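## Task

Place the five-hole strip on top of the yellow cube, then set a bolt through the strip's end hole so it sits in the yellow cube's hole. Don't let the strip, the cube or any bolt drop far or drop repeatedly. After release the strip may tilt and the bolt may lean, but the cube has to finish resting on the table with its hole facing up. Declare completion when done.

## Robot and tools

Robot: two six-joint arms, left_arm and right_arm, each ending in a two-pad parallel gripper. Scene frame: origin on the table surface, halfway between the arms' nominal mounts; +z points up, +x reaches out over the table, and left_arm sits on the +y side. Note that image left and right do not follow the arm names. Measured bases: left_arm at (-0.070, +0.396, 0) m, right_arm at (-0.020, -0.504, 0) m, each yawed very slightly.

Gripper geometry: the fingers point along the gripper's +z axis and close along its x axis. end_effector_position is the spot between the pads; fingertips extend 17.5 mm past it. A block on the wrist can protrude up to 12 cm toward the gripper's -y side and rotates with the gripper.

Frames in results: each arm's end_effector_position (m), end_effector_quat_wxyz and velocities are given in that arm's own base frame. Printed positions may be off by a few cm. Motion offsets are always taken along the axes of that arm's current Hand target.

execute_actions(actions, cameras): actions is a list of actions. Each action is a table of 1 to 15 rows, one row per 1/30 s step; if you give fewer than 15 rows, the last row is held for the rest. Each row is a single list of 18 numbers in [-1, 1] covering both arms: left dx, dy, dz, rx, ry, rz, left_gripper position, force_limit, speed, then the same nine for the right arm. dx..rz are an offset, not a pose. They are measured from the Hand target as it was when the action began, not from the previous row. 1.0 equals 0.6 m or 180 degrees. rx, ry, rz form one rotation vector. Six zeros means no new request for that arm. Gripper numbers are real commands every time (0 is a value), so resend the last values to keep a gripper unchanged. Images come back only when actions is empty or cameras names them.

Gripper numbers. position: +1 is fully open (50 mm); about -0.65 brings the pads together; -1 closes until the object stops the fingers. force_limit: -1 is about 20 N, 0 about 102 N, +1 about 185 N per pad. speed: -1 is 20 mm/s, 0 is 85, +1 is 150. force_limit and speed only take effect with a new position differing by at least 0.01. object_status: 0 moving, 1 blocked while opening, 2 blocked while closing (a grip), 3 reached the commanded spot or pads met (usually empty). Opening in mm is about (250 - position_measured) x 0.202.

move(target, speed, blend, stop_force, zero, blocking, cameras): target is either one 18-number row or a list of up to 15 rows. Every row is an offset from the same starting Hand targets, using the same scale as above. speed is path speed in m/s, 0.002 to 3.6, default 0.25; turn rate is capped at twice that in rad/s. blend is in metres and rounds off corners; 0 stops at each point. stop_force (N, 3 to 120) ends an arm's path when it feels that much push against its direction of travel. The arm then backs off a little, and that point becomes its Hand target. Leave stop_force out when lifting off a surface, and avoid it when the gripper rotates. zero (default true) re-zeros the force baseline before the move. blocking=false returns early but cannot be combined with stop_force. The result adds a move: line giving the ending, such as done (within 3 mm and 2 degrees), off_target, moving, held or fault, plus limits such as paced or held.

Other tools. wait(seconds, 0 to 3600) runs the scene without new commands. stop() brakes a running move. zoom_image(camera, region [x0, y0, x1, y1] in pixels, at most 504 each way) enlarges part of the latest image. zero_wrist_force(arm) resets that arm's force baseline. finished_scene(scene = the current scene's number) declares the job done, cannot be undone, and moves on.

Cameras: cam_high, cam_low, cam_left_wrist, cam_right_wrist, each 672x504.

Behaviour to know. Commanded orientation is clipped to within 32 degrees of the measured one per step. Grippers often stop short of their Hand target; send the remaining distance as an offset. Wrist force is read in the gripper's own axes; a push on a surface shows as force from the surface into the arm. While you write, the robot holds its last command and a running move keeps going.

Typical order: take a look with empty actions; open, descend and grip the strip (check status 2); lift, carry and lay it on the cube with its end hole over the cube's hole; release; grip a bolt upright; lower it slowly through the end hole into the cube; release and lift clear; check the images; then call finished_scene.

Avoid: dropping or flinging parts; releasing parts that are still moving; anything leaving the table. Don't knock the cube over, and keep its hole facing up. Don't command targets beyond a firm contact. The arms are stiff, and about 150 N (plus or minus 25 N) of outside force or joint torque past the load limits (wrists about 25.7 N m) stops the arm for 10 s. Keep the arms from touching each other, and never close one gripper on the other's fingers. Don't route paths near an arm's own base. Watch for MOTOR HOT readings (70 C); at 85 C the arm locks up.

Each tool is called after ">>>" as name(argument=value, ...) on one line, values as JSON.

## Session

>>> execute_actions(actions=[])

Scene clock: 0.00 s.
left_arm: end_effector_position=(+0.7375, -0.3628, +0.1795) position_measured=3 object_status=3 end_effector_quat_wxyz=(-0.048, -0.255, +0.965, -0.036) | right_arm: end_effector_position=(+0.2873, +0.3591, +0.2185) position_measured=3 object_status=3 end_effector_quat_wxyz=(+0.239, +0.656, +0.715, -0.028)
Joint positions: left_arm=[-0.582 -0.695 0.686 -1.551 -1.691 -2.668] | right_arm=[4.551 -1.587 -1.832 -1.621 1.205 1.385]
Joint velocities: within noise
Joint torques (N m): no reading
Motor temperatures (°C): left_arm=[24 32 25 39 33 39] | right_arm=[25 29 31 33 35 39]
Wrist force (N): no reading
Wrist torque (N m): no reading
Wrist force, peak (N): no reading
Hand target: left_arm +0.7375, -0.3628, +0.1795; -0.048, -0.255, +0.965, -0.036 | right_arm +0.2873, +0.3591, +0.2185; +0.239, +0.656, +0.715, -0.028
Tool commands: left_gripper/position=+1.0 left_gripper/force_limit=+1.0 left_gripper/speed=+1.0 right_gripper/position=+1.0 right_gripper/force_limit=+1.0 right_gripper/speed=+1.0

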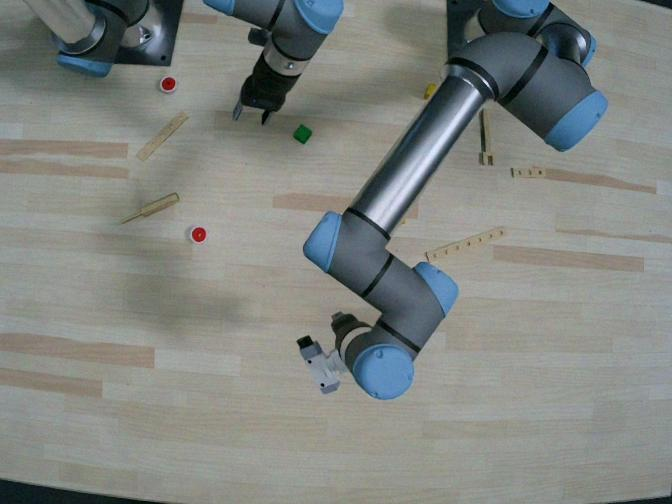

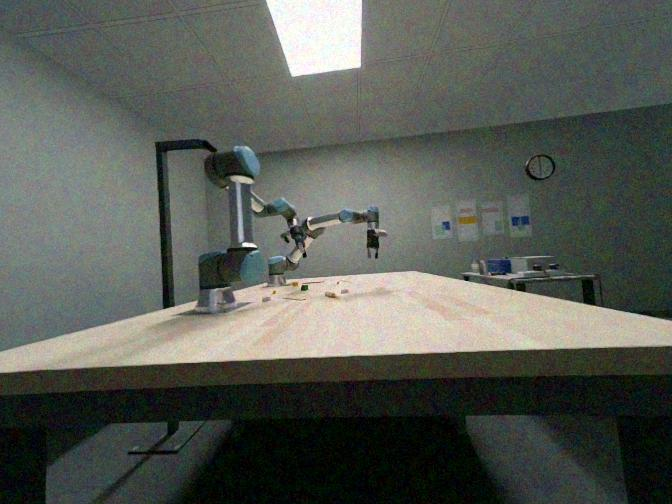

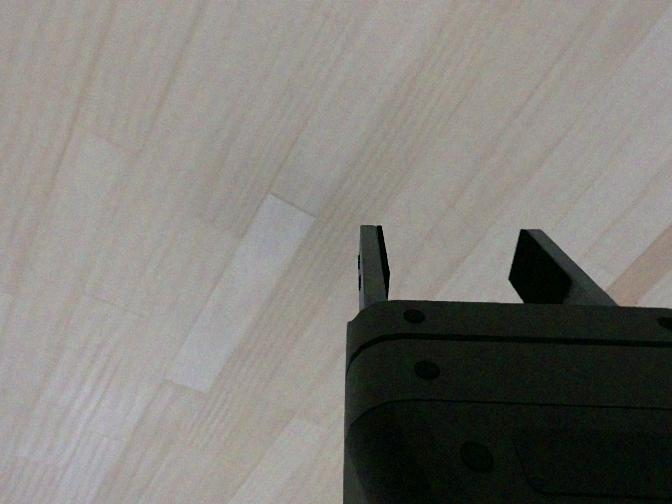

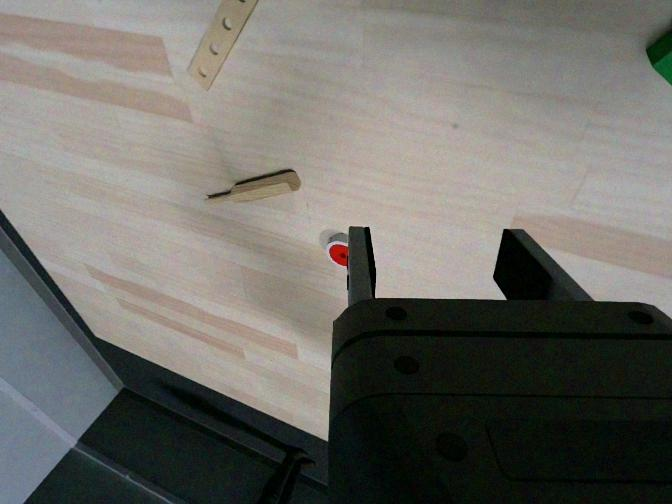

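>>> zoom_image(camera="cam_high", region=[370, 60, 570, 270])

>>> zoom_image(camera="cam_high", region=[110, 60, 330, 260])

Scaled by 2.400 from the camera's image (finer frame: 960x720).

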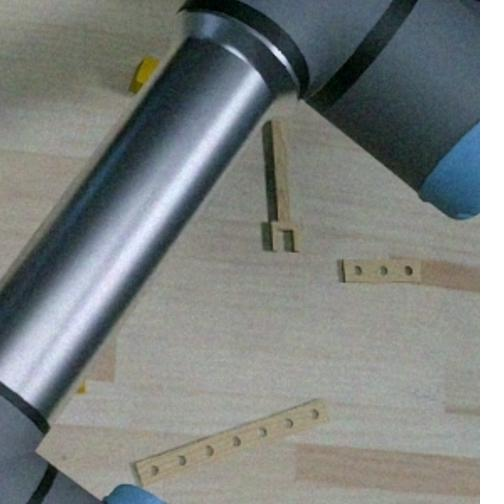

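Scaled by 2.291 from the camera's image (finer frame: 960x720).

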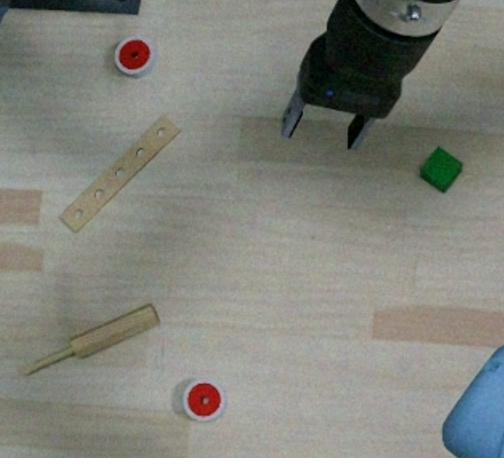

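>>> move(target=[-0.0128,0.856,-0.2415,0,0,0,1,1,1,0,0,0,0,0,0,1,1,1], speed=0.35, cameras=["cam_high","cam_left_wrist"])

>>> zoom_image(camera="cam_high", region=[370, 60, 490, 180])

>>> zoom_image(camera="cam_high", region=[370, 170, 490, 290])

Scene clock: 30.00 s.
left_arm: end_effector_position=(+0.5006, +0.1000, +0.2996) position_measured=3 object_status=3 end_effector_quat_wxyz=(-0.048, -0.255, +0.965, -0.036) | right_arm: end_effector_position=(+0.2873, +0.3591, +0.2185) position_measured=3 object_status=3 end_effector_quat_wxyz=(+0.239, +0.656, +0.715, -0.028)
Joint positions: left_arm=[-0.017 -1.508 1.565 -1.554 -1.666 -2.101] | right_arm=[4.551 -1.587 -1.832 -1.621 1.205 1.385]
Joint torques (N m): left_arm=[11.95 -36.02 -36.11 -0.84 -0.73 1.51] | right_arm=[-2.41 25.24 23.02 1.79 -0.87 -0.1]
Wrist force (N): left_arm=[0.0 0.0 0.3] | right_arm=[-0.2 0.2 0.0]
Wrist torque (N m): left_arm=[0.00 -0.02 -0.02] | right_arm=[0.04 0.04 -0.01]
Wrist force, peak (N): left_arm=[-0.1 3.3 -0.8] | right_arm=[-0.6 0.2 0.7]
Hand target: left_arm +0.5006, +0.1001, +0.2996; -0.048, -0.255, +0.965, -0.036 | right_arm +0.2873, +0.3591, +0.2185; +0.239, +0.656, +0.715, -0.028
Off the commanded pose: left_arm 0.000 m, 0 deg | right_arm 0.000 m, 0 deg.
move: done

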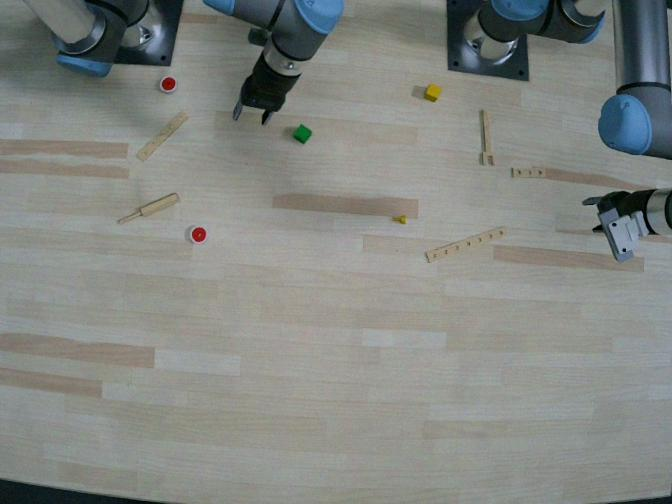

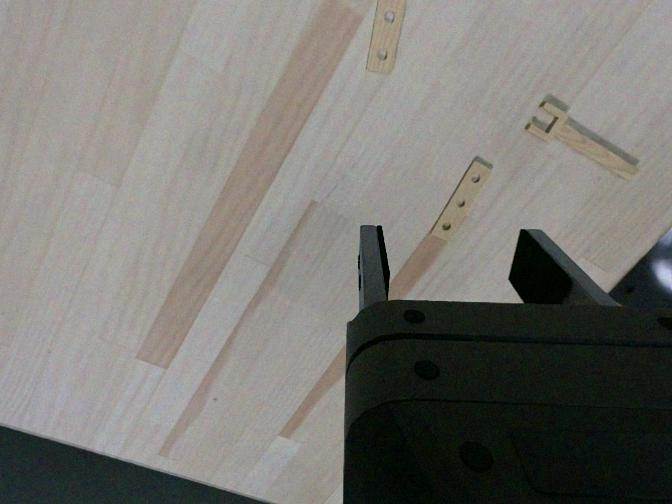

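Scaled by 4.200 from the camera's image (finer frame: 960x720).

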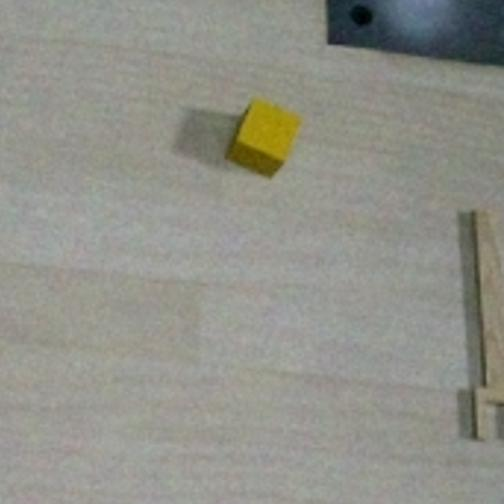

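Scaled by 4.200 from the camera's image (finer frame: 960x720).

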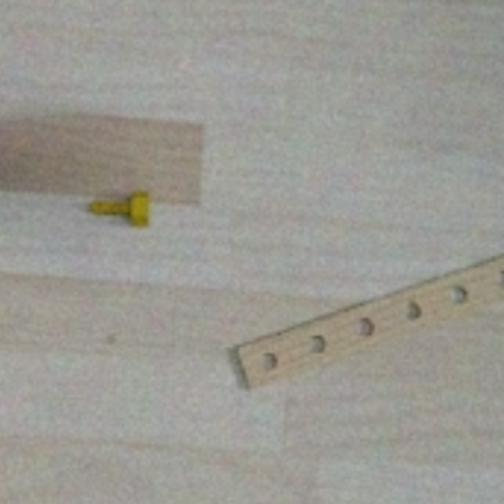

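>>> execute_actions(actions=[], cameras=["cam_low"])

>>> zoom_image(camera="cam_low", region=[270, 270, 320, 310])

Scene clock: 61.40 s.
left_arm: end_effector_position=(+0.5006, +0.1001, +0.2996) position_measured=3 object_status=3 end_effector_quat_wxyz=(-0.048, -0.255, +0.965, -0.036) | right_arm: end_effector_position=(+0.2873, +0.3591, +0.2185) position_measured=3 object_status=3 end_effector_quat_wxyz=(+0.239, +0.656, +0.715, -0.028)
Joint positions: left_arm=[-0.017 -1.508 1.565 -1.554 -1.666 -2.101] | right_arm=[4.551 -1.587 -1.832 -1.621 1.205 1.385]
Joint velocities: within noise
Joint torques (N m): left_arm=[11.19 -35.73 -34.06 -0.93 -2.85 1.48] | right_arm=[-1.96 25.5 22.5 1.92 -0.72 0.21]
Motor temperatures (°C): left_arm=[24 31 25 39 33 39] | right_arm=[25 29 31 33 34 39]
Wrist force (N): left_arm=[0.0 0.1 0.4] | right_arm=[-0.1 0.3 0.5]
Wrist torque (N m): left_arm=[0.01 -0.01 -0.02] | right_arm=[0.04 0.01 -0.02]
Wrist force, peak (N): left_arm=[-0.4 0.3 0.3] | right_arm=[-0.2 0.2 0.7]
Hand target: left_arm +0.5006, +0.1001, +0.2996; -0.048, -0.255, +0.965, -0.036 | right_arm +0.2873, +0.3591, +0.2185; +0.239, +0.656, +0.715, -0.028
Tool commands: left_gripper/position=+1.0 left_gripper/force_limit=+1.0 left_gripper/speed=+1.0 right_gripper/position=+1.0 right_gripper/force_limit=+1.0 right_gripper/speed=+1.0
Off the commanded pose: left_arm 0.000 m, 0 deg | right_arm 0.000 m, 0 deg.
Images, in order (width x height): cam_low 672x504.

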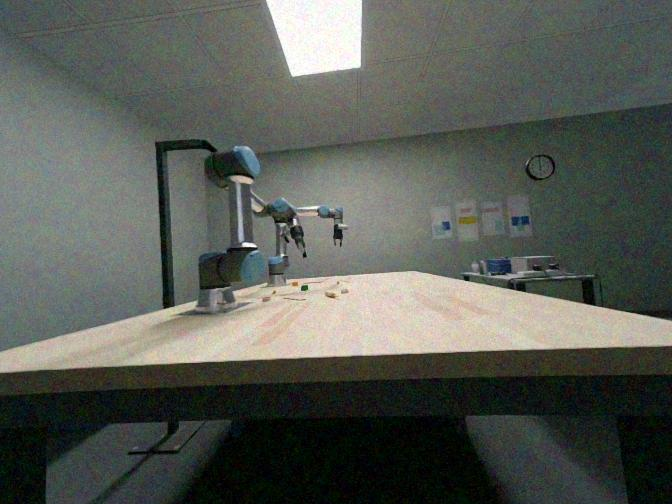

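Scaled by 10.080 from the camera's image (finer frame: 960x720).

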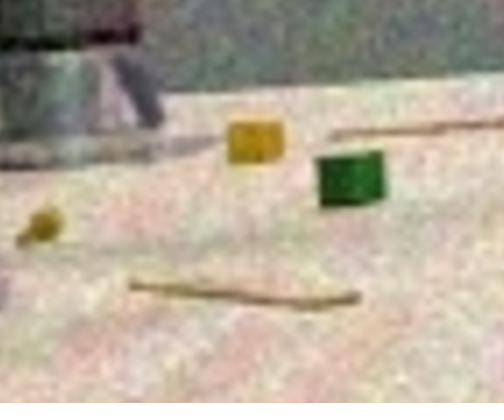

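>>> zoom_image(camera="cam_low", region=[290, 280, 302, 290])

Scaled by 42.000 from the camera's image (finer frame: 960x720).

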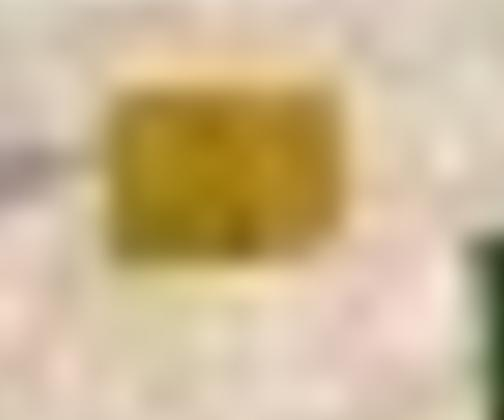

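>>> move(target=[0.654,-0.165,0.215,-0.0013,-0.039,-0.2247,1,1,1,0,0,0,0,0,0,1,1,1], speed=0.3, cameras=["cam_left_wrist","cam_high"])

Scene clock: 92.10 s.
left_arm: end_effector_position=(+0.2004, -0.1896, +0.2197) position_measured=3 object_status=3 end_effector_quat_wxyz=(+0.000, -0.574, +0.819, +0.000) | right_arm: end_effector_position=(+0.2873, +0.3591, +0.2185) position_measured=3 object_status=3 end_effector_quat_wxyz=(+0.239, +0.656, +0.715, -0.028)
Joint positions: left_arm=[-1.261 -2.197 2.268 -1.642 -1.572 -4.055] | right_arm=[4.551 -1.587 -1.832 -1.621 1.205 1.385]
Joint torques (N m): left_arm=[-12.31 -5.99 -9.61 -1.2 2.83 -1.83] | right_arm=[-0.65 26.97 22.75 2.17 -1.03 0.18]
Wrist force (N): left_arm=[-0.3 0.1 -0.3] | right_arm=[-0.2 0.4 0.4]
Wrist torque (N m): left_arm=[0.02 0.04 0.06] | right_arm=[0.06 0.04 -0.01]
Wrist force, peak (N): left_arm=[-2.0 0.8 -0.8] | right_arm=[-0.6 0.2 0.6]
Hand target: left_arm +0.2004, -0.1896, +0.2197; +0.000, -0.574, +0.819, +0.000 | right_arm +0.2873, +0.3591, +0.2185; +0.239, +0.656, +0.715, -0.028
Off the commanded pose: left_arm 0.000 m, 0 deg | right_arm 0.000 m, 0 deg.
move: done
Images, in order (width x height): cam_high 672x504, cam_left_wrist 672x504.

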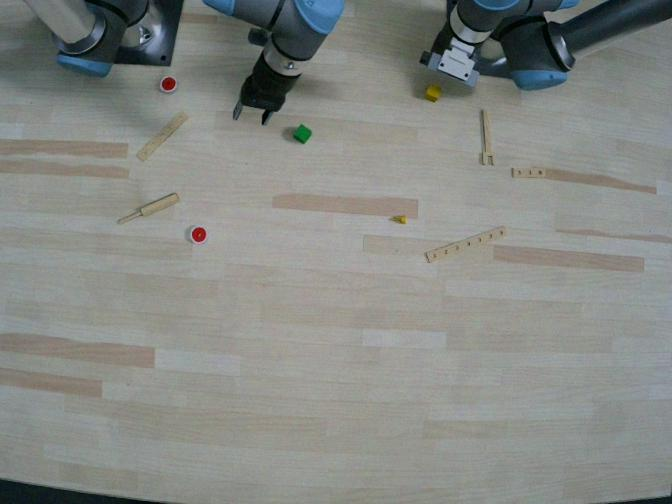

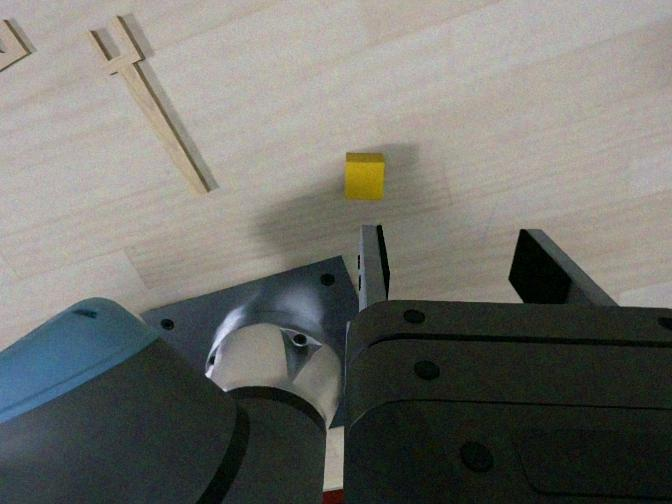

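>>> move(target=[0.25,-0.03,0.08,0,0,0,1,1,1,0,0,0,0,0,0,1,1,1], speed=0.25, cameras=["cam_left_wrist"])

>>> zoom_image(camera="cam_left_wrist", region=[50, 100, 250, 250])

>>> move(target=[-0.4,0,0,0,0,0,1,1,1,0,0,0,0,0,0,1,1,1], speed=0.25, cameras=["cam_left_wrist"])

Scene clock: 112.90 s.
left_arm: end_effector_position=(+0.1662, -0.3367, +0.1718) position_measured=3 object_status=3 end_effector_quat_wxyz=(+0.000, -0.574, +0.819, +0.000) | right_arm: end_effector_position=(+0.2873, +0.3591, +0.2185) position_measured=3 object_status=3 end_effector_quat_wxyz=(+0.239, +0.656, +0.715, -0.028)
Joint positions: left_arm=[-1.475 -1.844 2.211 -1.938 -1.572 -4.269] | right_arm=[4.551 -1.587 -1.832 -1.621 1.205 1.385]
Joint torques (N m): left_arm=[-10.51 -3.72 -34.98 -5.76 2.5 -1.75] | right_arm=[0.51 26.77 21.62 2.27 -0.76 0.21]
Wrist force (N): left_arm=[-0.4 0.4 -0.2] | right_arm=[-0.3 0.2 0.1]
Wrist torque (N m): left_arm=[0.08 0.04 0.10] | right_arm=[0.03 0.04 -0.01]
Wrist force, peak (N): left_arm=[-2.2 0.3 -0.6] | right_arm=[-0.5 0.5 0.5]
Hand target: left_arm +0.1662, -0.3367, +0.1717; +0.000, -0.574, +0.819, +0.000 | right_arm +0.2873, +0.3591, +0.2185; +0.239, +0.656, +0.715, -0.028
Off the commanded pose: left_arm 0.000 m, 0 deg | right_arm 0.000 m, 0 deg.
move: done

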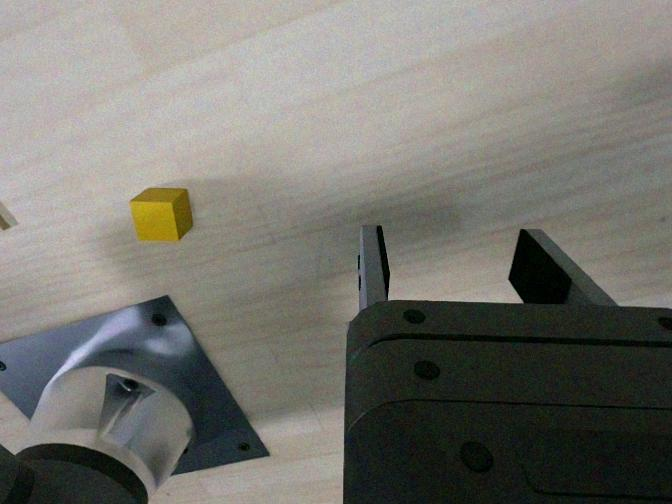

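Scaled by 2.520 from the camera's image (finer frame: 960x720).

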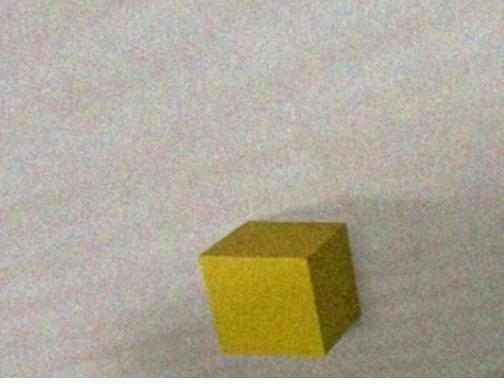

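Scene clock: 114.67 s.
left_arm: end_effector_position=(+0.2479, -0.1111, +0.1717) position_measured=3 object_status=3 end_effector_quat_wxyz=(+0.000, -0.574, +0.819, +0.000) | right_arm: end_effector_position=(+0.2873, +0.3591, +0.2185) position_measured=3 object_status=3 end_effector_quat_wxyz=(+0.239, +0.656, +0.715, -0.028)
Joint positions: left_arm=[-0.934 -2.192 2.39 -1.768 -1.571 -3.728] | right_arm=[4.551 -1.587 -1.832 -1.621 1.205 1.385]
Joint torques (N m): left_arm=[10.86 8.51 -34.75 -1.05 -2.34 1.44] | right_arm=[0.39 25.56 22.02 2.14 -0.59 0.07]
Wrist force (N): left_arm=[-0.6 0.0 -0.4] | right_arm=[-0.3 0.5 0.1]
Wrist torque (N m): left_arm=[0.03 0.08 0.00] | right_arm=[0.07 0.05 -0.01]
Wrist force, peak (N): left_arm=[-2.1 -0.3 -0.7] | right_arm=[-0.1 0.6 0.8]
Hand target: left_arm +0.2479, -0.1111, +0.1717; +0.000, -0.574, +0.819, +0.000 | right_arm +0.2873, +0.3591, +0.2185; +0.239, +0.656, +0.715, -0.028
Off the commanded pose: left_arm 0.000 m, 0 deg | right_arm 0.000 m, 0 deg.
move: done

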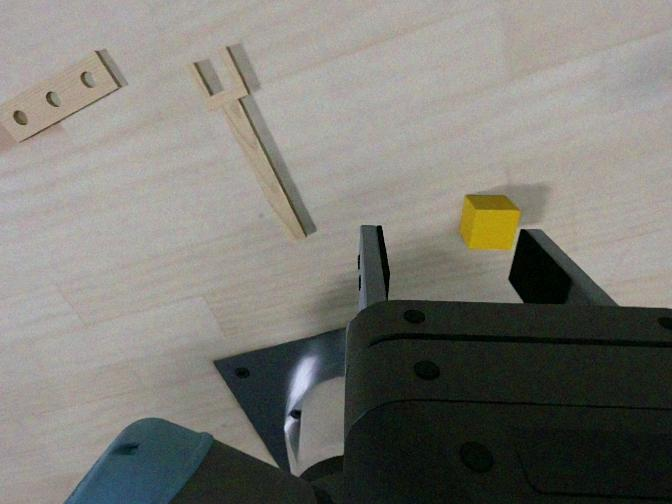

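>>> move(target=[0.1198,0.0698,0.1,0,0,0,1,1,1,0,0,0,0,0,0,1,1,1], speed=0.25, cameras=["cam_left_wrist"])

Scene clock: 148.57 s.
left_arm: end_effector_position=(+0.1840, -0.1643, +0.1118) position_measured=3 object_status=3 end_effector_quat_wxyz=(+0.000, -0.574, +0.819, +0.000) | right_arm: end_effector_position=(+0.2873, +0.3591, +0.2185) position_measured=3 object_status=3 end_effector_quat_wxyz=(+0.239, +0.656, +0.715, -0.028)
Joint positions: left_arm=[-1.299 -2.24 2.564 -1.895 -1.572 -4.093] | right_arm=[4.551 -1.587 -1.832 -1.621 1.205 1.385]
Joint torques (N m): left_arm=[-11.41 10.29 -9.44 -5.74 2.22 -1.39] | right_arm=[0.18 26.09 23.33 2.02 -0.53 0.18]
Wrist force (N): left_arm=[-0.6 0.2 -0.1] | right_arm=[-0.1 0.2 0.4]
Wrist torque (N m): left_arm=[0.03 0.07 0.10] | right_arm=[0.04 0.02 -0.01]
Wrist force, peak (N): left_arm=[-1.8 -1.1 -1.4] | right_arm=[-0.2 0.2 1.0]
Hand target: left_arm +0.1840, -0.1644, +0.1118; +0.000, -0.574, +0.819, +0.000 | right_arm +0.2873, +0.3591, +0.2185; +0.239, +0.656, +0.715, -0.028
Off the commanded pose: left_arm 0.000 m, 0 deg | right_arm 0.000 m, 0 deg.
move: done

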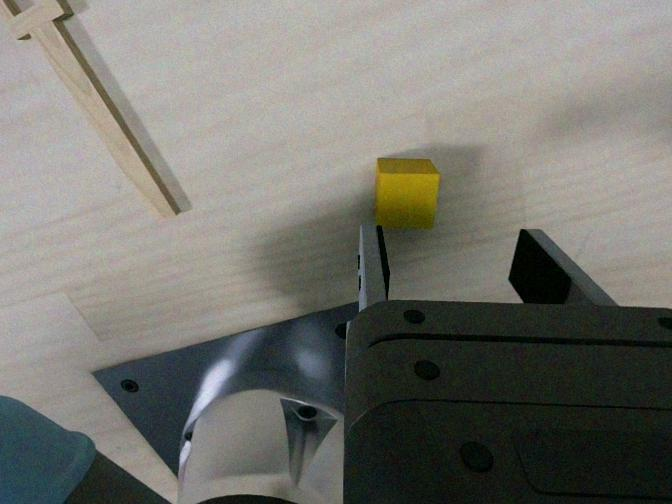

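>>> move(target=[-0.001,0.006,0.133,0,0,0,1,-0.7,0,0,0,0,0,0,0,1,1,1], speed=0.1)

>>> move(target=[0,0,0,0,0,0,-1,-0.7,-0.7,0,0,0,0,0,0,1,1,1])

>>> move(target=[0,0,-0.12,0,0,0,-1,-0.7,-0.7,0,0,0,0,0,0,1,1,1], speed=0.1, cameras=["cam_left_wrist"])

Scene clock: 162.80 s.
left_arm: end_effector_position=(+0.1807, -0.1626, +0.0320) position_measured=3 object_status=3 end_effector_quat_wxyz=(+0.000, -0.574, +0.819, +0.000) | right_arm: end_effector_position=(+0.2873, +0.3591, +0.2185) position_measured=3 object_status=3 end_effector_quat_wxyz=(+0.239, +0.656, +0.715, -0.028)
Joint positions: left_arm=[-1.312 -2.067 2.742 -2.245 -1.572 -4.106] | right_arm=[4.551 -1.587 -1.832 -1.621 1.205 1.385]
Joint torques (N m): left_arm=[9.85 7.86 -6.98 -5.6 -2.6 1.49] | right_arm=[-0.11 25.61 22.19 2.02 -0.91 0.21]
Wrist force (N): left_arm=[-0.4 -0.1 -0.2] | right_arm=[0.0 0.0 0.5]
Wrist torque (N m): left_arm=[0.00 0.02 0.00] | right_arm=[-0.01 0.00 -0.01]
Wrist force, peak (N): left_arm=[-0.5 -0.1 -1.0] | right_arm=[-0.6 0.1 0.8]
Hand target: left_arm +0.1808, -0.1626, +0.0320; +0.000, -0.574, +0.819, +0.000 | right_arm +0.2873, +0.3591, +0.2185; +0.239, +0.656, +0.715, -0.028
Off the commanded pose: left_arm 0.000 m, 0 deg | right_arm 0.000 m, 0 deg.
move: done

Scene clock: 163.57 s.
left_arm: end_effector_position=(+0.1808, -0.1626, +0.0320) position_measured=103 object_status=2 end_effector_quat_wxyz=(+0.000, -0.574, +0.819, +0.000) | right_arm: end_effector_position=(+0.2873, +0.3591, +0.2185) position_measured=3 object_status=3 end_effector_quat_wxyz=(+0.239, +0.656, +0.715, -0.028)
Joint positions: left_arm=[-1.312 -2.067 2.742 -2.246 -1.572 -4.106] | right_arm=[4.551 -1.587 -1.832 -1.621 1.205 1.385]
Joint torques (N m): left_arm=[9.43 8.59 -5.74 -5.37 -2.29 1.43] | right_arm=[-0.5 26.51 21.34 2.04 -0.67 0.37]
Wrist force (N): left_arm=[-1.0 0.3 -2.2] | right_arm=[-0.4 0.0 0.4]
Wrist torque (N m): left_arm=[0.02 0.09 0.01] | right_arm=[0.01 0.07 -0.01]
Wrist force, peak (N): left_arm=[-1.1 0.2 -2.2] | right_arm=[-0.4 0.6 0.5]
Hand target: left_arm +0.1808, -0.1626, +0.0320; +0.000, -0.574, +0.819, +0.000 | right_arm +0.2873, +0.3591, +0.2185; +0.239, +0.656, +0.715, -0.028
Off the commanded pose: left_arm 0.000 m, 0 deg | right_arm 0.000 m, 0 deg.
move: done

Scene clock: 164.93 s.
left_arm: end_effector_position=(+0.1808, -0.1626, +0.1039) position_measured=103 object_status=2 end_effector_quat_wxyz=(+0.000, -0.574, +0.819, +0.000) | right_arm: end_effector_position=(+0.2873, +0.3591, +0.2185) position_measured=3 object_status=3 end_effector_quat_wxyz=(+0.239, +0.656, +0.715, -0.028)
Joint positions: left_arm=[-1.311 -2.246 2.587 -1.911 -1.572 -4.105] | right_arm=[4.551 -1.587 -1.832 -1.621 1.205 1.385]
Joint torques (N m): left_arm=[-10.93 -3.59 -34.7 -1.4 2.47 -1.5] | right_arm=[0.3 26.25 21.42 2.2 -0.8 0.3]
Wrist force (N): left_arm=[-0.7 0.0 0.1] | right_arm=[-0.3 0.1 0.3]
Wrist torque (N m): left_arm=[0.00 0.10 0.10] | right_arm=[0.00 0.05 0.00]
Wrist force, peak (N): left_arm=[-0.8 0.5 -2.2] | right_arm=[-0.2 0.7 0.5]
Hand target: left_arm +0.1808, -0.1626, +0.1040; +0.000, -0.574, +0.819, +0.000 | right_arm +0.2873, +0.3591, +0.2185; +0.239, +0.656, +0.715, -0.028
Off the commanded pose: left_arm 0.000 m, 0 deg | right_arm 0.000 m, 0 deg.
move: done

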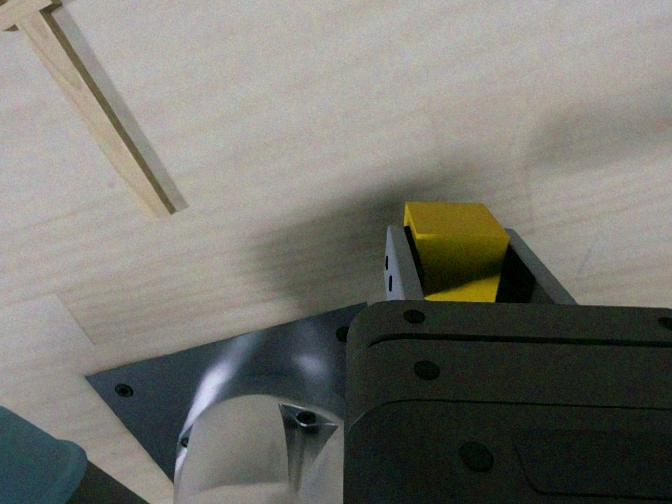

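>>> move(target=[-0.0162,-0.4708,0,0,0,0,-1,-0.7,-0.7,0,0,0,0,0,0,1,1,1], speed=0.25)

>>> move(target=[0,0,0.125,0,0,0,-1,-0.7,-0.7,0,0,0,0,0,0,1,1,1], speed=0.04, stop_force=5)

>>> move(target=[0,0,0,0,0,0,0.3,-0.7,-0.7,0,0,0,0,0,0,1,1,1])

>>> move(target=[[0,0,-0.15,0,0,0,1,-0.7,-0.7,0,0,0,0,0,0,1,1,1],[0,-0.1,-0.2,0,0,0.5,1,-0.7,-0.7,0,0,0,0,0,0,1,1,1],[0,-0.15,-0.2,0,0,0.97,1,-0.7,-0.7,0,0,0,0,0,0,1,1,1]], speed=0.6, cameras=["cam_left_wrist","cam_high"])

Scene clock: 185.87 s.
left_arm: end_effector_position=(+0.4496, -0.2496, +0.1037) position_measured=103 object_status=2 end_effector_quat_wxyz=(+0.000, -0.574, +0.819, +0.000) | right_arm: end_effector_position=(+0.2873, +0.3591, +0.2185) position_measured=3 object_status=3 end_effector_quat_wxyz=(+0.239, +0.656, +0.715, -0.028)
Joint positions: left_arm=[-0.769 -1.402 1.993 -2.161 -1.571 -3.563] | right_arm=[4.551 -1.587 -1.832 -1.621 1.205 1.385]
Joint torques (N m): left_arm=[11.13 -22.96 -31.2 -1.15 -2.75 1.49] | right_arm=[-1.18 25.37 22.11 2.16 -0.96 0.32]
Wrist force (N): left_arm=[-0.5 0.1 0.1] | right_arm=[-0.2 0.3 0.4]
Wrist torque (N m): left_arm=[0.03 0.02 0.02] | right_arm=[0.05 0.04 0.00]
Wrist force, peak (N): left_arm=[-0.9 -2.4 -0.2] | right_arm=[-0.2 -0.1 0.9]
Hand target: left_arm +0.4497, -0.2497, +0.1037; +0.000, -0.574, +0.819, +0.000 | right_arm +0.2873, +0.3591, +0.2185; +0.239, +0.656, +0.715, -0.028
Off the commanded pose: left_arm 0.000 m, 0 deg | right_arm 0.000 m, 0 deg.
move: done

Scene clock: 189.10 s.
left_arm: end_effector_position=(+0.4495, -0.2496, +0.0325) position_measured=103 object_status=2 end_effector_quat_wxyz=(+0.000, -0.574, +0.819, +0.000) | right_arm: end_effector_position=(+0.2873, +0.3591, +0.2185) position_measured=3 object_status=3 end_effector_quat_wxyz=(+0.239, +0.656, +0.715, -0.028)
Joint positions: left_arm=[-0.769 -1.283 2.071 -2.358 -1.571 -3.563] | right_arm=[4.551 -1.587 -1.832 -1.621 1.205 1.385]
Joint torques (N m): left_arm=[-10.29 -39.04 -30.25 -4.92 1.76 -1.28] | right_arm=[-0.27 27.07 21.79 2.31 -0.67 0.23]
Wrist force (N): left_arm=[-1.1 -1.1 0.1] | right_arm=[-0.3 0.1 0.3]
Wrist torque (N m): left_arm=[-0.14 0.14 0.00] | right_arm=[0.01 0.05 0.00]
Wrist force, peak (N): left_arm=[-10.8 28.3 -79.4] | right_arm=[-0.3 0.1 0.9]
Hand target: left_arm +0.4496, -0.2496, +0.0325; +0.000, -0.574, +0.819, +0.000 (not the last commanded pose) | right_arm +0.2873, +0.3591, +0.2185; +0.239, +0.656, +0.715, -0.028
Off the commanded pose: left_arm 0.004 m, 0 deg | right_arm 0.000 m, 0 deg.
move: contact (left_arm)

Scene clock: 189.60 s.
left_arm: end_effector_position=(+0.4496, -0.2496, +0.0325) position_measured=103 object_status=2 end_effector_quat_wxyz=(+0.000, -0.574, +0.819, +0.000) | right_arm: end_effector_position=(+0.2873, +0.3591, +0.2185) position_measured=3 object_status=3 end_effector_quat_wxyz=(+0.239, +0.656, +0.715, -0.028)
Joint positions: left_arm=[-0.769 -1.283 2.071 -2.359 -1.571 -3.563] | right_arm=[4.551 -1.587 -1.832 -1.621 1.205 1.385]
Joint torques (N m): left_arm=[-9.61 -39.18 -28.63 -5.65 2.26 -1.25] | right_arm=[-0.32 25.18 21.54 2.42 -0.65 0.59]
Wrist force (N): left_arm=[-1.1 -1.2 0.3] | right_arm=[0.0 0.3 0.5]
Wrist torque (N m): left_arm=[-0.17 0.14 0.00] | right_arm=[0.05 0.00 -0.01]
Wrist force, peak (N): left_arm=[-1.4 -1.0 0.2] | right_arm=[-0.5 0.2 0.7]
Hand target: left_arm +0.4496, -0.2496, +0.0325; +0.000, -0.574, +0.819, +0.000 | right_arm +0.2873, +0.3591, +0.2185; +0.239, +0.656, +0.715, -0.028
Off the commanded pose: left_arm 0.000 m, 0 deg | right_arm 0.000 m, 0 deg.
move: done

Scene clock: 194.40 s.
left_arm: end_effector_position=(+0.5343, -0.2803, +0.1524) position_measured=3 object_status=3 end_effector_quat_wxyz=(+0.000, +0.791, +0.612, +0.000) | right_arm: end_effector_position=(+0.2873, +0.3591, +0.2185) position_measured=3 object_status=3 end_effector_quat_wxyz=(+0.239, +0.656, +0.715, -0.028)
Joint positions: left_arm=[-0.706 -1.262 1.671 -1.978 -1.571 -0.453] | right_arm=[4.551 -1.587 -1.832 -1.621 1.205 1.385]
Joint torques (N m): left_arm=[11.39 -30.68 -33.76 -0.93 -2.63 1.83] | right_arm=[-0.12 25.73 20.53 2.43 -0.9 0.37]
Wrist force (N): left_arm=[-1.3 -0.8 -0.1] | right_arm=[-0.1 -0.1 0.6]
Wrist torque (N m): left_arm=[-0.11 0.19 -0.01] | right_arm=[-0.02 0.02 -0.01]
Wrist force, peak (N): left_arm=[-1.3 -0.7 3.0] | right_arm=[-0.6 0.5 0.5]
Hand target: left_arm +0.5343, -0.2803, +0.1524; +0.000, +0.791, +0.612, +0.000 | right_arm +0.2873, +0.3591, +0.2185; +0.239, +0.656, +0.715, -0.028
Off the commanded pose: left_arm 0.000 m, 0 deg | right_arm 0.000 m, 0 deg.
move: done
Images, in order (width x height): cam_high 672x504, cam_left_wrist 672x504.

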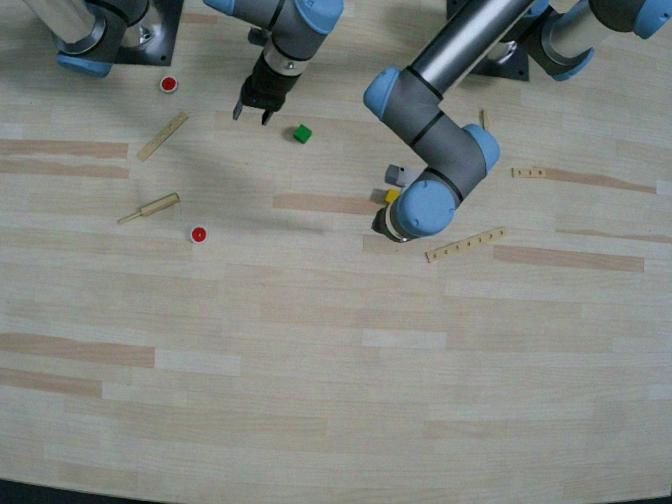

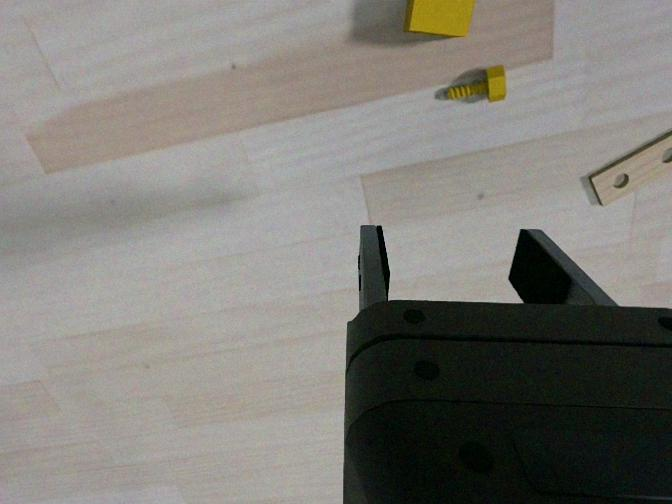

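>>> move(target=[-0.02,-0.225,0,0,0,0.014,1,-0.7,-0.7,0,0,0,0,0,0,1,1,1], speed=0.3, cameras=["cam_left_wrist"])

>>> zoom_image(camera="cam_left_wrist", region=[320, 120, 480, 280])

Scene clock: 203.37 s.
left_arm: end_effector_position=(+0.4007, -0.2581, +0.1525) position_measured=3 object_status=3 end_effector_quat_wxyz=(+0.000, +0.804, +0.595, +0.000) | right_arm: end_effector_position=(+0.2873, +0.3591, +0.2185) position_measured=3 object_status=3 end_effector_quat_wxyz=(+0.239, +0.656, +0.715, -0.028)
Joint positions: left_arm=[-0.855 -1.553 2.018 -2.034 -1.571 -0.558] | right_arm=[4.551 -1.587 -1.832 -1.621 1.205 1.385]
Joint torques (N m): left_arm=[-9.08 -30.2 -9.85 -1.05 2.46 -1.89] | right_arm=[-1.63 26.95 20.04 2.02 -0.57 0.36]
Wrist force (N): left_arm=[-1.4 -0.4 -0.2] | right_arm=[0.0 0.2 0.5]
Wrist torque (N m): left_arm=[-0.06 0.18 0.08] | right_arm=[0.04 0.02 0.00]
Wrist force, peak (N): left_arm=[-1.4 -3.1 0.2] | right_arm=[-0.2 0.4 0.9]
Hand target: left_arm +0.4006, -0.2581, +0.1525; +0.000, +0.804, +0.595, +0.000 | right_arm +0.2873, +0.3591, +0.2185; +0.239, +0.656, +0.715, -0.028
Off the commanded pose: left_arm 0.000 m, 0 deg | right_arm 0.000 m, 0 deg.
move: done

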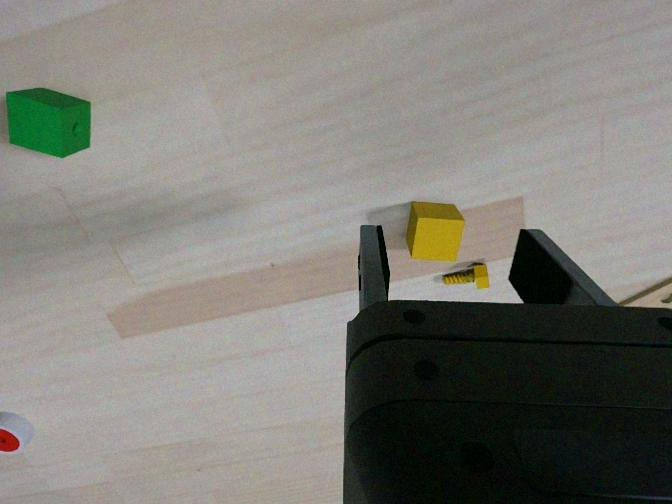

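Scaled by 3.150 from the camera's image (finer frame: 960x720).

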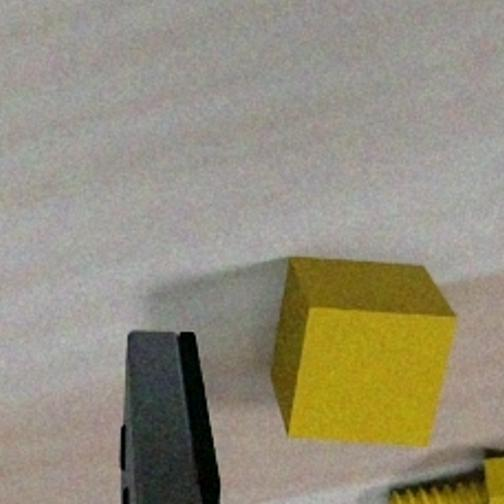

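>>> move(target=[[0.0373,0.074,0,0,0,-0.5,0.5,-0.7,-0.7,0,0,0,0,0,0,1,1,1],[0.0373,0.074,0.03,0,0,-0.984,0.5,-0.7,-0.7,0,0,0,0,0,0,1,1,1]], speed=0.6, cameras=["cam_left_wrist"])

Scene clock: 236.47 s.
left_arm: end_effector_position=(+0.4496, -0.2497, +0.1345) position_measured=78 object_status=3 end_effector_quat_wxyz=(+0.000, -0.574, +0.819, +0.000) | right_arm: end_effector_position=(+0.2873, +0.3591, +0.2185) position_measured=3 object_status=3 end_effector_quat_wxyz=(+0.239, +0.656, +0.715, -0.028)
Joint positions: left_arm=[-0.769 -1.443 1.949 -2.076 -1.571 -3.563] | right_arm=[4.551 -1.587 -1.832 -1.621 1.205 1.385]
Joint torques (N m): left_arm=[-12.09 -34.9 -8.35 -5.75 2.54 -1.65] | right_arm=[0.7 26.17 20.56 2.55 -0.52 0.5]
Wrist force (N): left_arm=[-1.2 -1.0 -0.4] | right_arm=[-0.2 0.6 0.5]
Wrist torque (N m): left_arm=[-0.15 0.15 0.12] | right_arm=[0.09 0.04 -0.01]
Wrist force, peak (N): left_arm=[-1.4 -1.0 0.4] | right_arm=[0.0 0.5 1.0]
Hand target: left_arm +0.4496, -0.2497, +0.1345; +0.000, -0.574, +0.819, +0.000 | right_arm +0.2873, +0.3591, +0.2185; +0.239, +0.656, +0.715, -0.028
Off the commanded pose: left_arm 0.000 m, 0 deg | right_arm 0.000 m, 0 deg.
move: done

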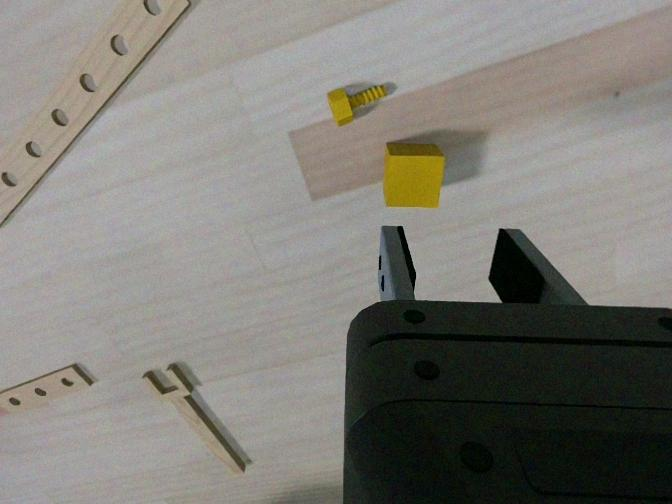

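>>> move(target=[0.006,0,0.1675,0,0,0,0.5,-0.7,-0.7,0,0,0,0,0,0,1,1,1], speed=0.1)

>>> move(target=[0,0,0,0,0,0,-1,-0.7,-0.7,0,0,0,0,0,0,1,1,1])

>>> move(target=[[0,0,-0.08,0,0,0,-1,-0.7,-0.7,0,0,0,0,0,0,1,1,1],[0,0,-0.08,0.3056,0,0,-1,-0.7,-0.7,0,0,0,0,0,0,1,1,1]], speed=0.2)

>>> move(target=[0,0.055,0.0385,0,0,0,-1,-0.7,-0.7,0,0,0,0,0,0,1,1,1], speed=0.06)

>>> move(target=[0,0.03,0.021,0,0,0,-1,-0.7,-0.7,0,0,0,0,0,0,1,1,1], speed=0.01, stop_force=4, cameras=["cam_high","cam_left_wrist"])

Scene clock: 259.00 s.
left_arm: end_effector_position=(+0.4483, -0.2530, +0.0341) position_measured=78 object_status=3 end_effector_quat_wxyz=(+0.000, -0.574, +0.819, +0.000) | right_arm: end_effector_position=(+0.2873, +0.3591, +0.2185) position_measured=3 object_status=3 end_effector_quat_wxyz=(+0.239, +0.656, +0.715, -0.028)
Joint positions: left_arm=[-0.776 -1.284 2.068 -2.354 -1.571 -3.57] | right_arm=[4.551 -1.587 -1.832 -1.621 1.205 1.385]
Joint torques (N m): left_arm=[-12.13 -23.46 -4.26 -6.09 -1.15 -1.78] | right_arm=[0.71 25.83 20.97 2.2 -0.57 0.73]
Wrist force (N): left_arm=[-0.7 -0.8 0.1] | right_arm=[-0.1 -0.2 0.6]
Wrist torque (N m): left_arm=[-0.10 0.06 0.10] | right_arm=[-0.03 0.02 -0.02]
Wrist force, peak (N): left_arm=[-2.1 -0.1 -11.9] | right_arm=[-0.3 0.7 0.7]
Hand target: left_arm +0.4483, -0.2530, +0.0340; +0.000, -0.574, +0.819, +0.000 | right_arm +0.2873, +0.3591, +0.2185; +0.239, +0.656, +0.715, -0.028
Off the commanded pose: left_arm 0.000 m, 0 deg | right_arm 0.000 m, 0 deg.
move: done

Scene clock: 259.50 s.
left_arm: end_effector_position=(+0.4483, -0.2530, +0.0340) position_measured=103 object_status=2 end_effector_quat_wxyz=(+0.000, -0.574, +0.819, +0.000) | right_arm: end_effector_position=(+0.2873, +0.3591, +0.2185) position_measured=3 object_status=3 end_effector_quat_wxyz=(+0.239, +0.656, +0.715, -0.028)
Joint positions: left_arm=[-0.776 -1.284 2.068 -2.354 -1.571 -3.57] | right_arm=[4.551 -1.587 -1.832 -1.621 1.205 1.385]
Joint torques (N m): left_arm=[-9.79 -23.19 -4.15 -5.81 -1.46 -1.63] | right_arm=[-0.43 26.83 19.66 2.56 -0.7 0.59]
Wrist force (N): left_arm=[-1.2 -0.2 -1.7] | right_arm=[-0.3 0.0 0.4]
Wrist torque (N m): left_arm=[-0.07 0.11 0.10] | right_arm=[0.01 0.05 -0.01]
Wrist force, peak (N): left_arm=[-1.2 -0.2 -1.7] | right_arm=[-0.4 0.4 0.7]
Hand target: left_arm +0.4483, -0.2530, +0.0340; +0.000, -0.574, +0.819, +0.000 | right_arm +0.2873, +0.3591, +0.2185; +0.239, +0.656, +0.715, -0.028
Off the commanded pose: left_arm 0.000 m, 0 deg | right_arm 0.000 m, 0 deg.
move: done

Scene clock: 263.47 s.
left_arm: end_effector_position=(+0.4483, -0.2530, +0.0820) position_measured=103 object_status=2 end_effector_quat_wxyz=(+0.265, -0.509, +0.726, -0.378) | right_arm: end_effector_position=(+0.2873, +0.3591, +0.2185) position_measured=3 object_status=3 end_effector_quat_wxyz=(+0.239, +0.656, +0.715, -0.028)
Joint positions: left_arm=[-1.076 -1.142 2.63 -3.875 -0.994 -3.615] | right_arm=[4.551 -1.587 -1.832 -1.621 1.205 1.385]
Joint torques (N m): left_arm=[-10.64 -17.75 8.12 -6.82 3.29 1.43] | right_arm=[-0.44 25.94 21.31 2.14 -0.55 0.55]
Wrist force (N): left_arm=[-0.8 -1.8 1.3] | right_arm=[-0.4 0.5 0.5]
Wrist torque (N m): left_arm=[-0.38 0.01 -0.33] | right_arm=[0.07 0.06 -0.01]
Wrist force, peak (N): left_arm=[-0.7 -2.0 1.6] | right_arm=[-0.5 0.1 0.9]
Hand target: left_arm +0.4483, -0.2530, +0.0820; +0.265, -0.509, +0.726, -0.378 | right_arm +0.2873, +0.3591, +0.2185; +0.239, +0.656, +0.715, -0.028
Off the commanded pose: left_arm 0.000 m, 0 deg | right_arm 0.000 m, 0 deg.
move: done

Scene clock: 264.73 s.
left_arm: end_effector_position=(+0.4482, -0.2531, +0.0417) position_measured=103 object_status=2 end_effector_quat_wxyz=(+0.265, -0.509, +0.726, -0.378) | right_arm: end_effector_position=(+0.2873, +0.3591, +0.2185) position_measured=3 object_status=3 end_effector_quat_wxyz=(+0.239, +0.656, +0.715, -0.028)
Joint positions: left_arm=[-1.077 -0.95 2.619 -4.055 -0.994 -3.615] | right_arm=[4.551 -1.587 -1.832 -1.621 1.205 1.385]
Joint torques (N m): left_arm=[8.6 -19.1 -12.76 -6.47 3.36 1.6] | right_arm=[-0.53 25.96 19.43 2.37 -0.66 0.78]
Wrist force (N): left_arm=[-0.8 -1.8 1.3] | right_arm=[0.0 0.3 0.5]
Wrist torque (N m): left_arm=[-0.39 0.03 -0.32] | right_arm=[0.05 0.00 -0.01]
Wrist force, peak (N): left_arm=[-1.0 -2.4 1.2] | right_arm=[-0.3 0.2 0.8]
Hand target: left_arm +0.4483, -0.2530, +0.0417; +0.265, -0.509, +0.726, -0.378 | right_arm +0.2873, +0.3591, +0.2185; +0.239, +0.656, +0.715, -0.028
Off the commanded pose: left_arm 0.000 m, 0 deg | right_arm 0.000 m, 0 deg.
move: done

Scene clock: 266.60 s.
left_arm: end_effector_position=(+0.4483, -0.2530, +0.0349) position_measured=103 object_status=2 end_effector_quat_wxyz=(+0.265, -0.509, +0.726, -0.378) | right_arm: end_effector_position=(+0.2873, +0.3591, +0.2185) position_measured=3 object_status=3 end_effector_quat_wxyz=(+0.239, +0.656, +0.715, -0.028)
Joint positions: left_arm=[-1.076 -0.918 2.615 -4.083 -0.994 -3.616] | right_arm=[4.551 -1.587 -1.832 -1.621 1.205 1.385]
Joint torques (N m): left_arm=[10.27 -35.26 13.12 -1.89 -1.98 0.09] | right_arm=[-1.7 27.55 20.72 2.65 -0.52 0.73]
Wrist force (N): left_arm=[-1.0 -2.9 1.3] | right_arm=[-0.1 0.2 0.6]
Wrist torque (N m): left_arm=[-0.41 0.05 -0.33] | right_arm=[0.03 0.04 -0.01]
Wrist force, peak (N): left_arm=[-1.0 -10.5 -11.2] | right_arm=[-0.8 0.0 0.8]
Hand target: left_arm +0.4483, -0.2530, +0.0349; +0.265, -0.509, +0.726, -0.378 (not the last commanded pose) | right_arm +0.2873, +0.3591, +0.2185; +0.239, +0.656, +0.715, -0.028
Off the commanded pose: left_arm 0.015 m, 0 deg | right_arm 0.000 m, 0 deg.
move: contact (left_arm)

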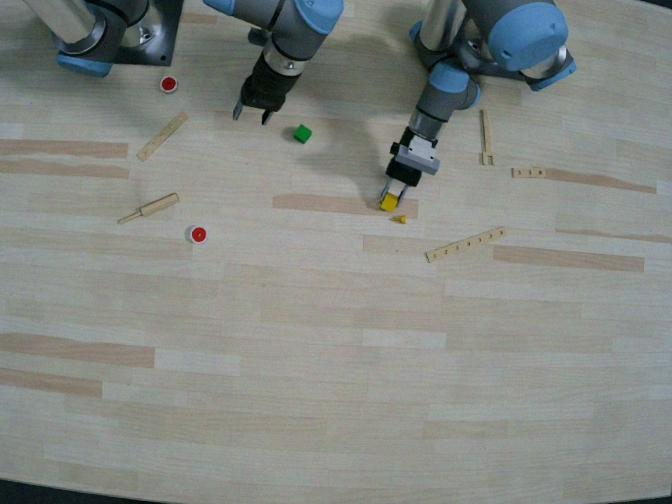

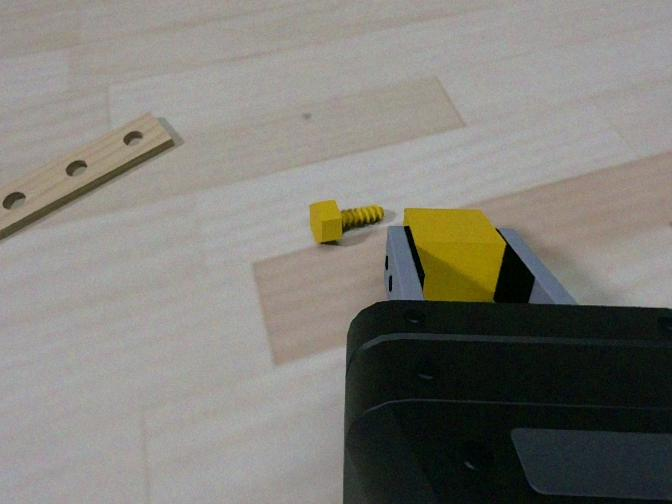

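>>> move(target=[0,0,0,0,0,0,0.5,-0.7,-0.7,0,0,0,0,0,0,1,1,1])

>>> move(target=[[0,-0.01,-0.06,0,0,0,0.5,-0.7,-0.7,0,0,0,0,0,0,1,1,1],[0,-0.02,-0.15,-0.3056,0,0,0.5,-0.7,-0.7,0,0,0,0,0,0,1,1,1]], speed=0.2, cameras=["cam_left_wrist"])

Scene clock: 273.43 s.
left_arm: end_effector_position=(+0.4483, -0.2530, +0.0349) position_measured=78 object_status=3 end_effector_quat_wxyz=(+0.265, -0.509, +0.726, -0.378) | right_arm: end_effector_position=(+0.2873, +0.3591, +0.2185) position_measured=3 object_status=3 end_effector_quat_wxyz=(+0.239, +0.656, +0.715, -0.028)
Joint positions: left_arm=[-1.076 -0.918 2.615 -4.083 -0.994 -3.616] | right_arm=[4.551 -1.587 -1.832 -1.621 1.205 1.385]
Joint torques (N m): left_arm=[11.45 -33.67 13.45 -2.51 -1.69 1.27] | right_arm=[0.43 24.97 20.24 2.3 -0.32 0.65]
Wrist force (N): left_arm=[-1.0 -2.0 1.0] | right_arm=[-0.4 0.0 0.5]
Wrist torque (N m): left_arm=[-0.38 0.06 -0.32] | right_arm=[0.00 0.07 -0.01]
Wrist force, peak (N): left_arm=[-1.0 -2.9 1.5] | right_arm=[-0.2 0.7 0.6]
Hand target: left_arm +0.4483, -0.2530, +0.0349; +0.265, -0.509, +0.726, -0.378 | right_arm +0.2873, +0.3591, +0.2185; +0.239, +0.656, +0.715, -0.028
Off the commanded pose: left_arm 0.000 m, 0 deg | right_arm 0.000 m, 0 deg.
move: done

Scene clock: 277.17 s.
left_arm: end_effector_position=(+0.3855, -0.2303, +0.0964) position_measured=78 object_status=3 end_effector_quat_wxyz=(+0.000, -0.574, +0.819, +0.000) | right_arm: end_effector_position=(+0.2873, +0.3591, +0.2185) position_measured=3 object_status=3 end_effector_quat_wxyz=(+0.239, +0.656, +0.715, -0.028)
Joint positions: left_arm=[-0.84 -1.54 2.172 -2.202 -1.571 -3.634] | right_arm=[4.551 -1.587 -1.832 -1.621 1.205 1.385]
Joint torques (N m): left_arm=[10.6 -16.1 -31.97 -1.43 -2.43 1.63] | right_arm=[-1.96 26.76 18.53 2.41 -0.64 0.7]
Wrist force (N): left_arm=[-0.6 -0.8 0.1] | right_arm=[-0.2 0.2 0.5]
Wrist torque (N m): left_arm=[-0.09 0.05 -0.03] | right_arm=[0.04 0.04 0.00]
Wrist force, peak (N): left_arm=[-0.9 -1.5 2.6] | right_arm=[-0.2 0.2 1.0]
Hand target: left_arm +0.3855, -0.2303, +0.0964; +0.000, -0.574, +0.819, +0.001 | right_arm +0.2873, +0.3591, +0.2185; +0.239, +0.656, +0.715, -0.028
Off the commanded pose: left_arm 0.000 m, 0 deg | right_arm 0.000 m, 0 deg.
move: done

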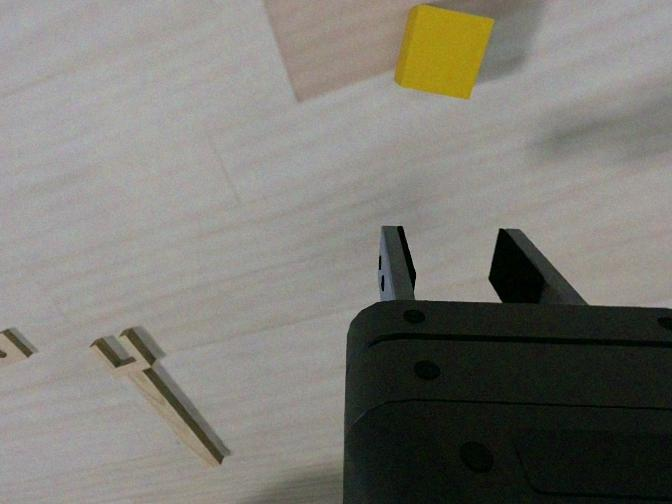

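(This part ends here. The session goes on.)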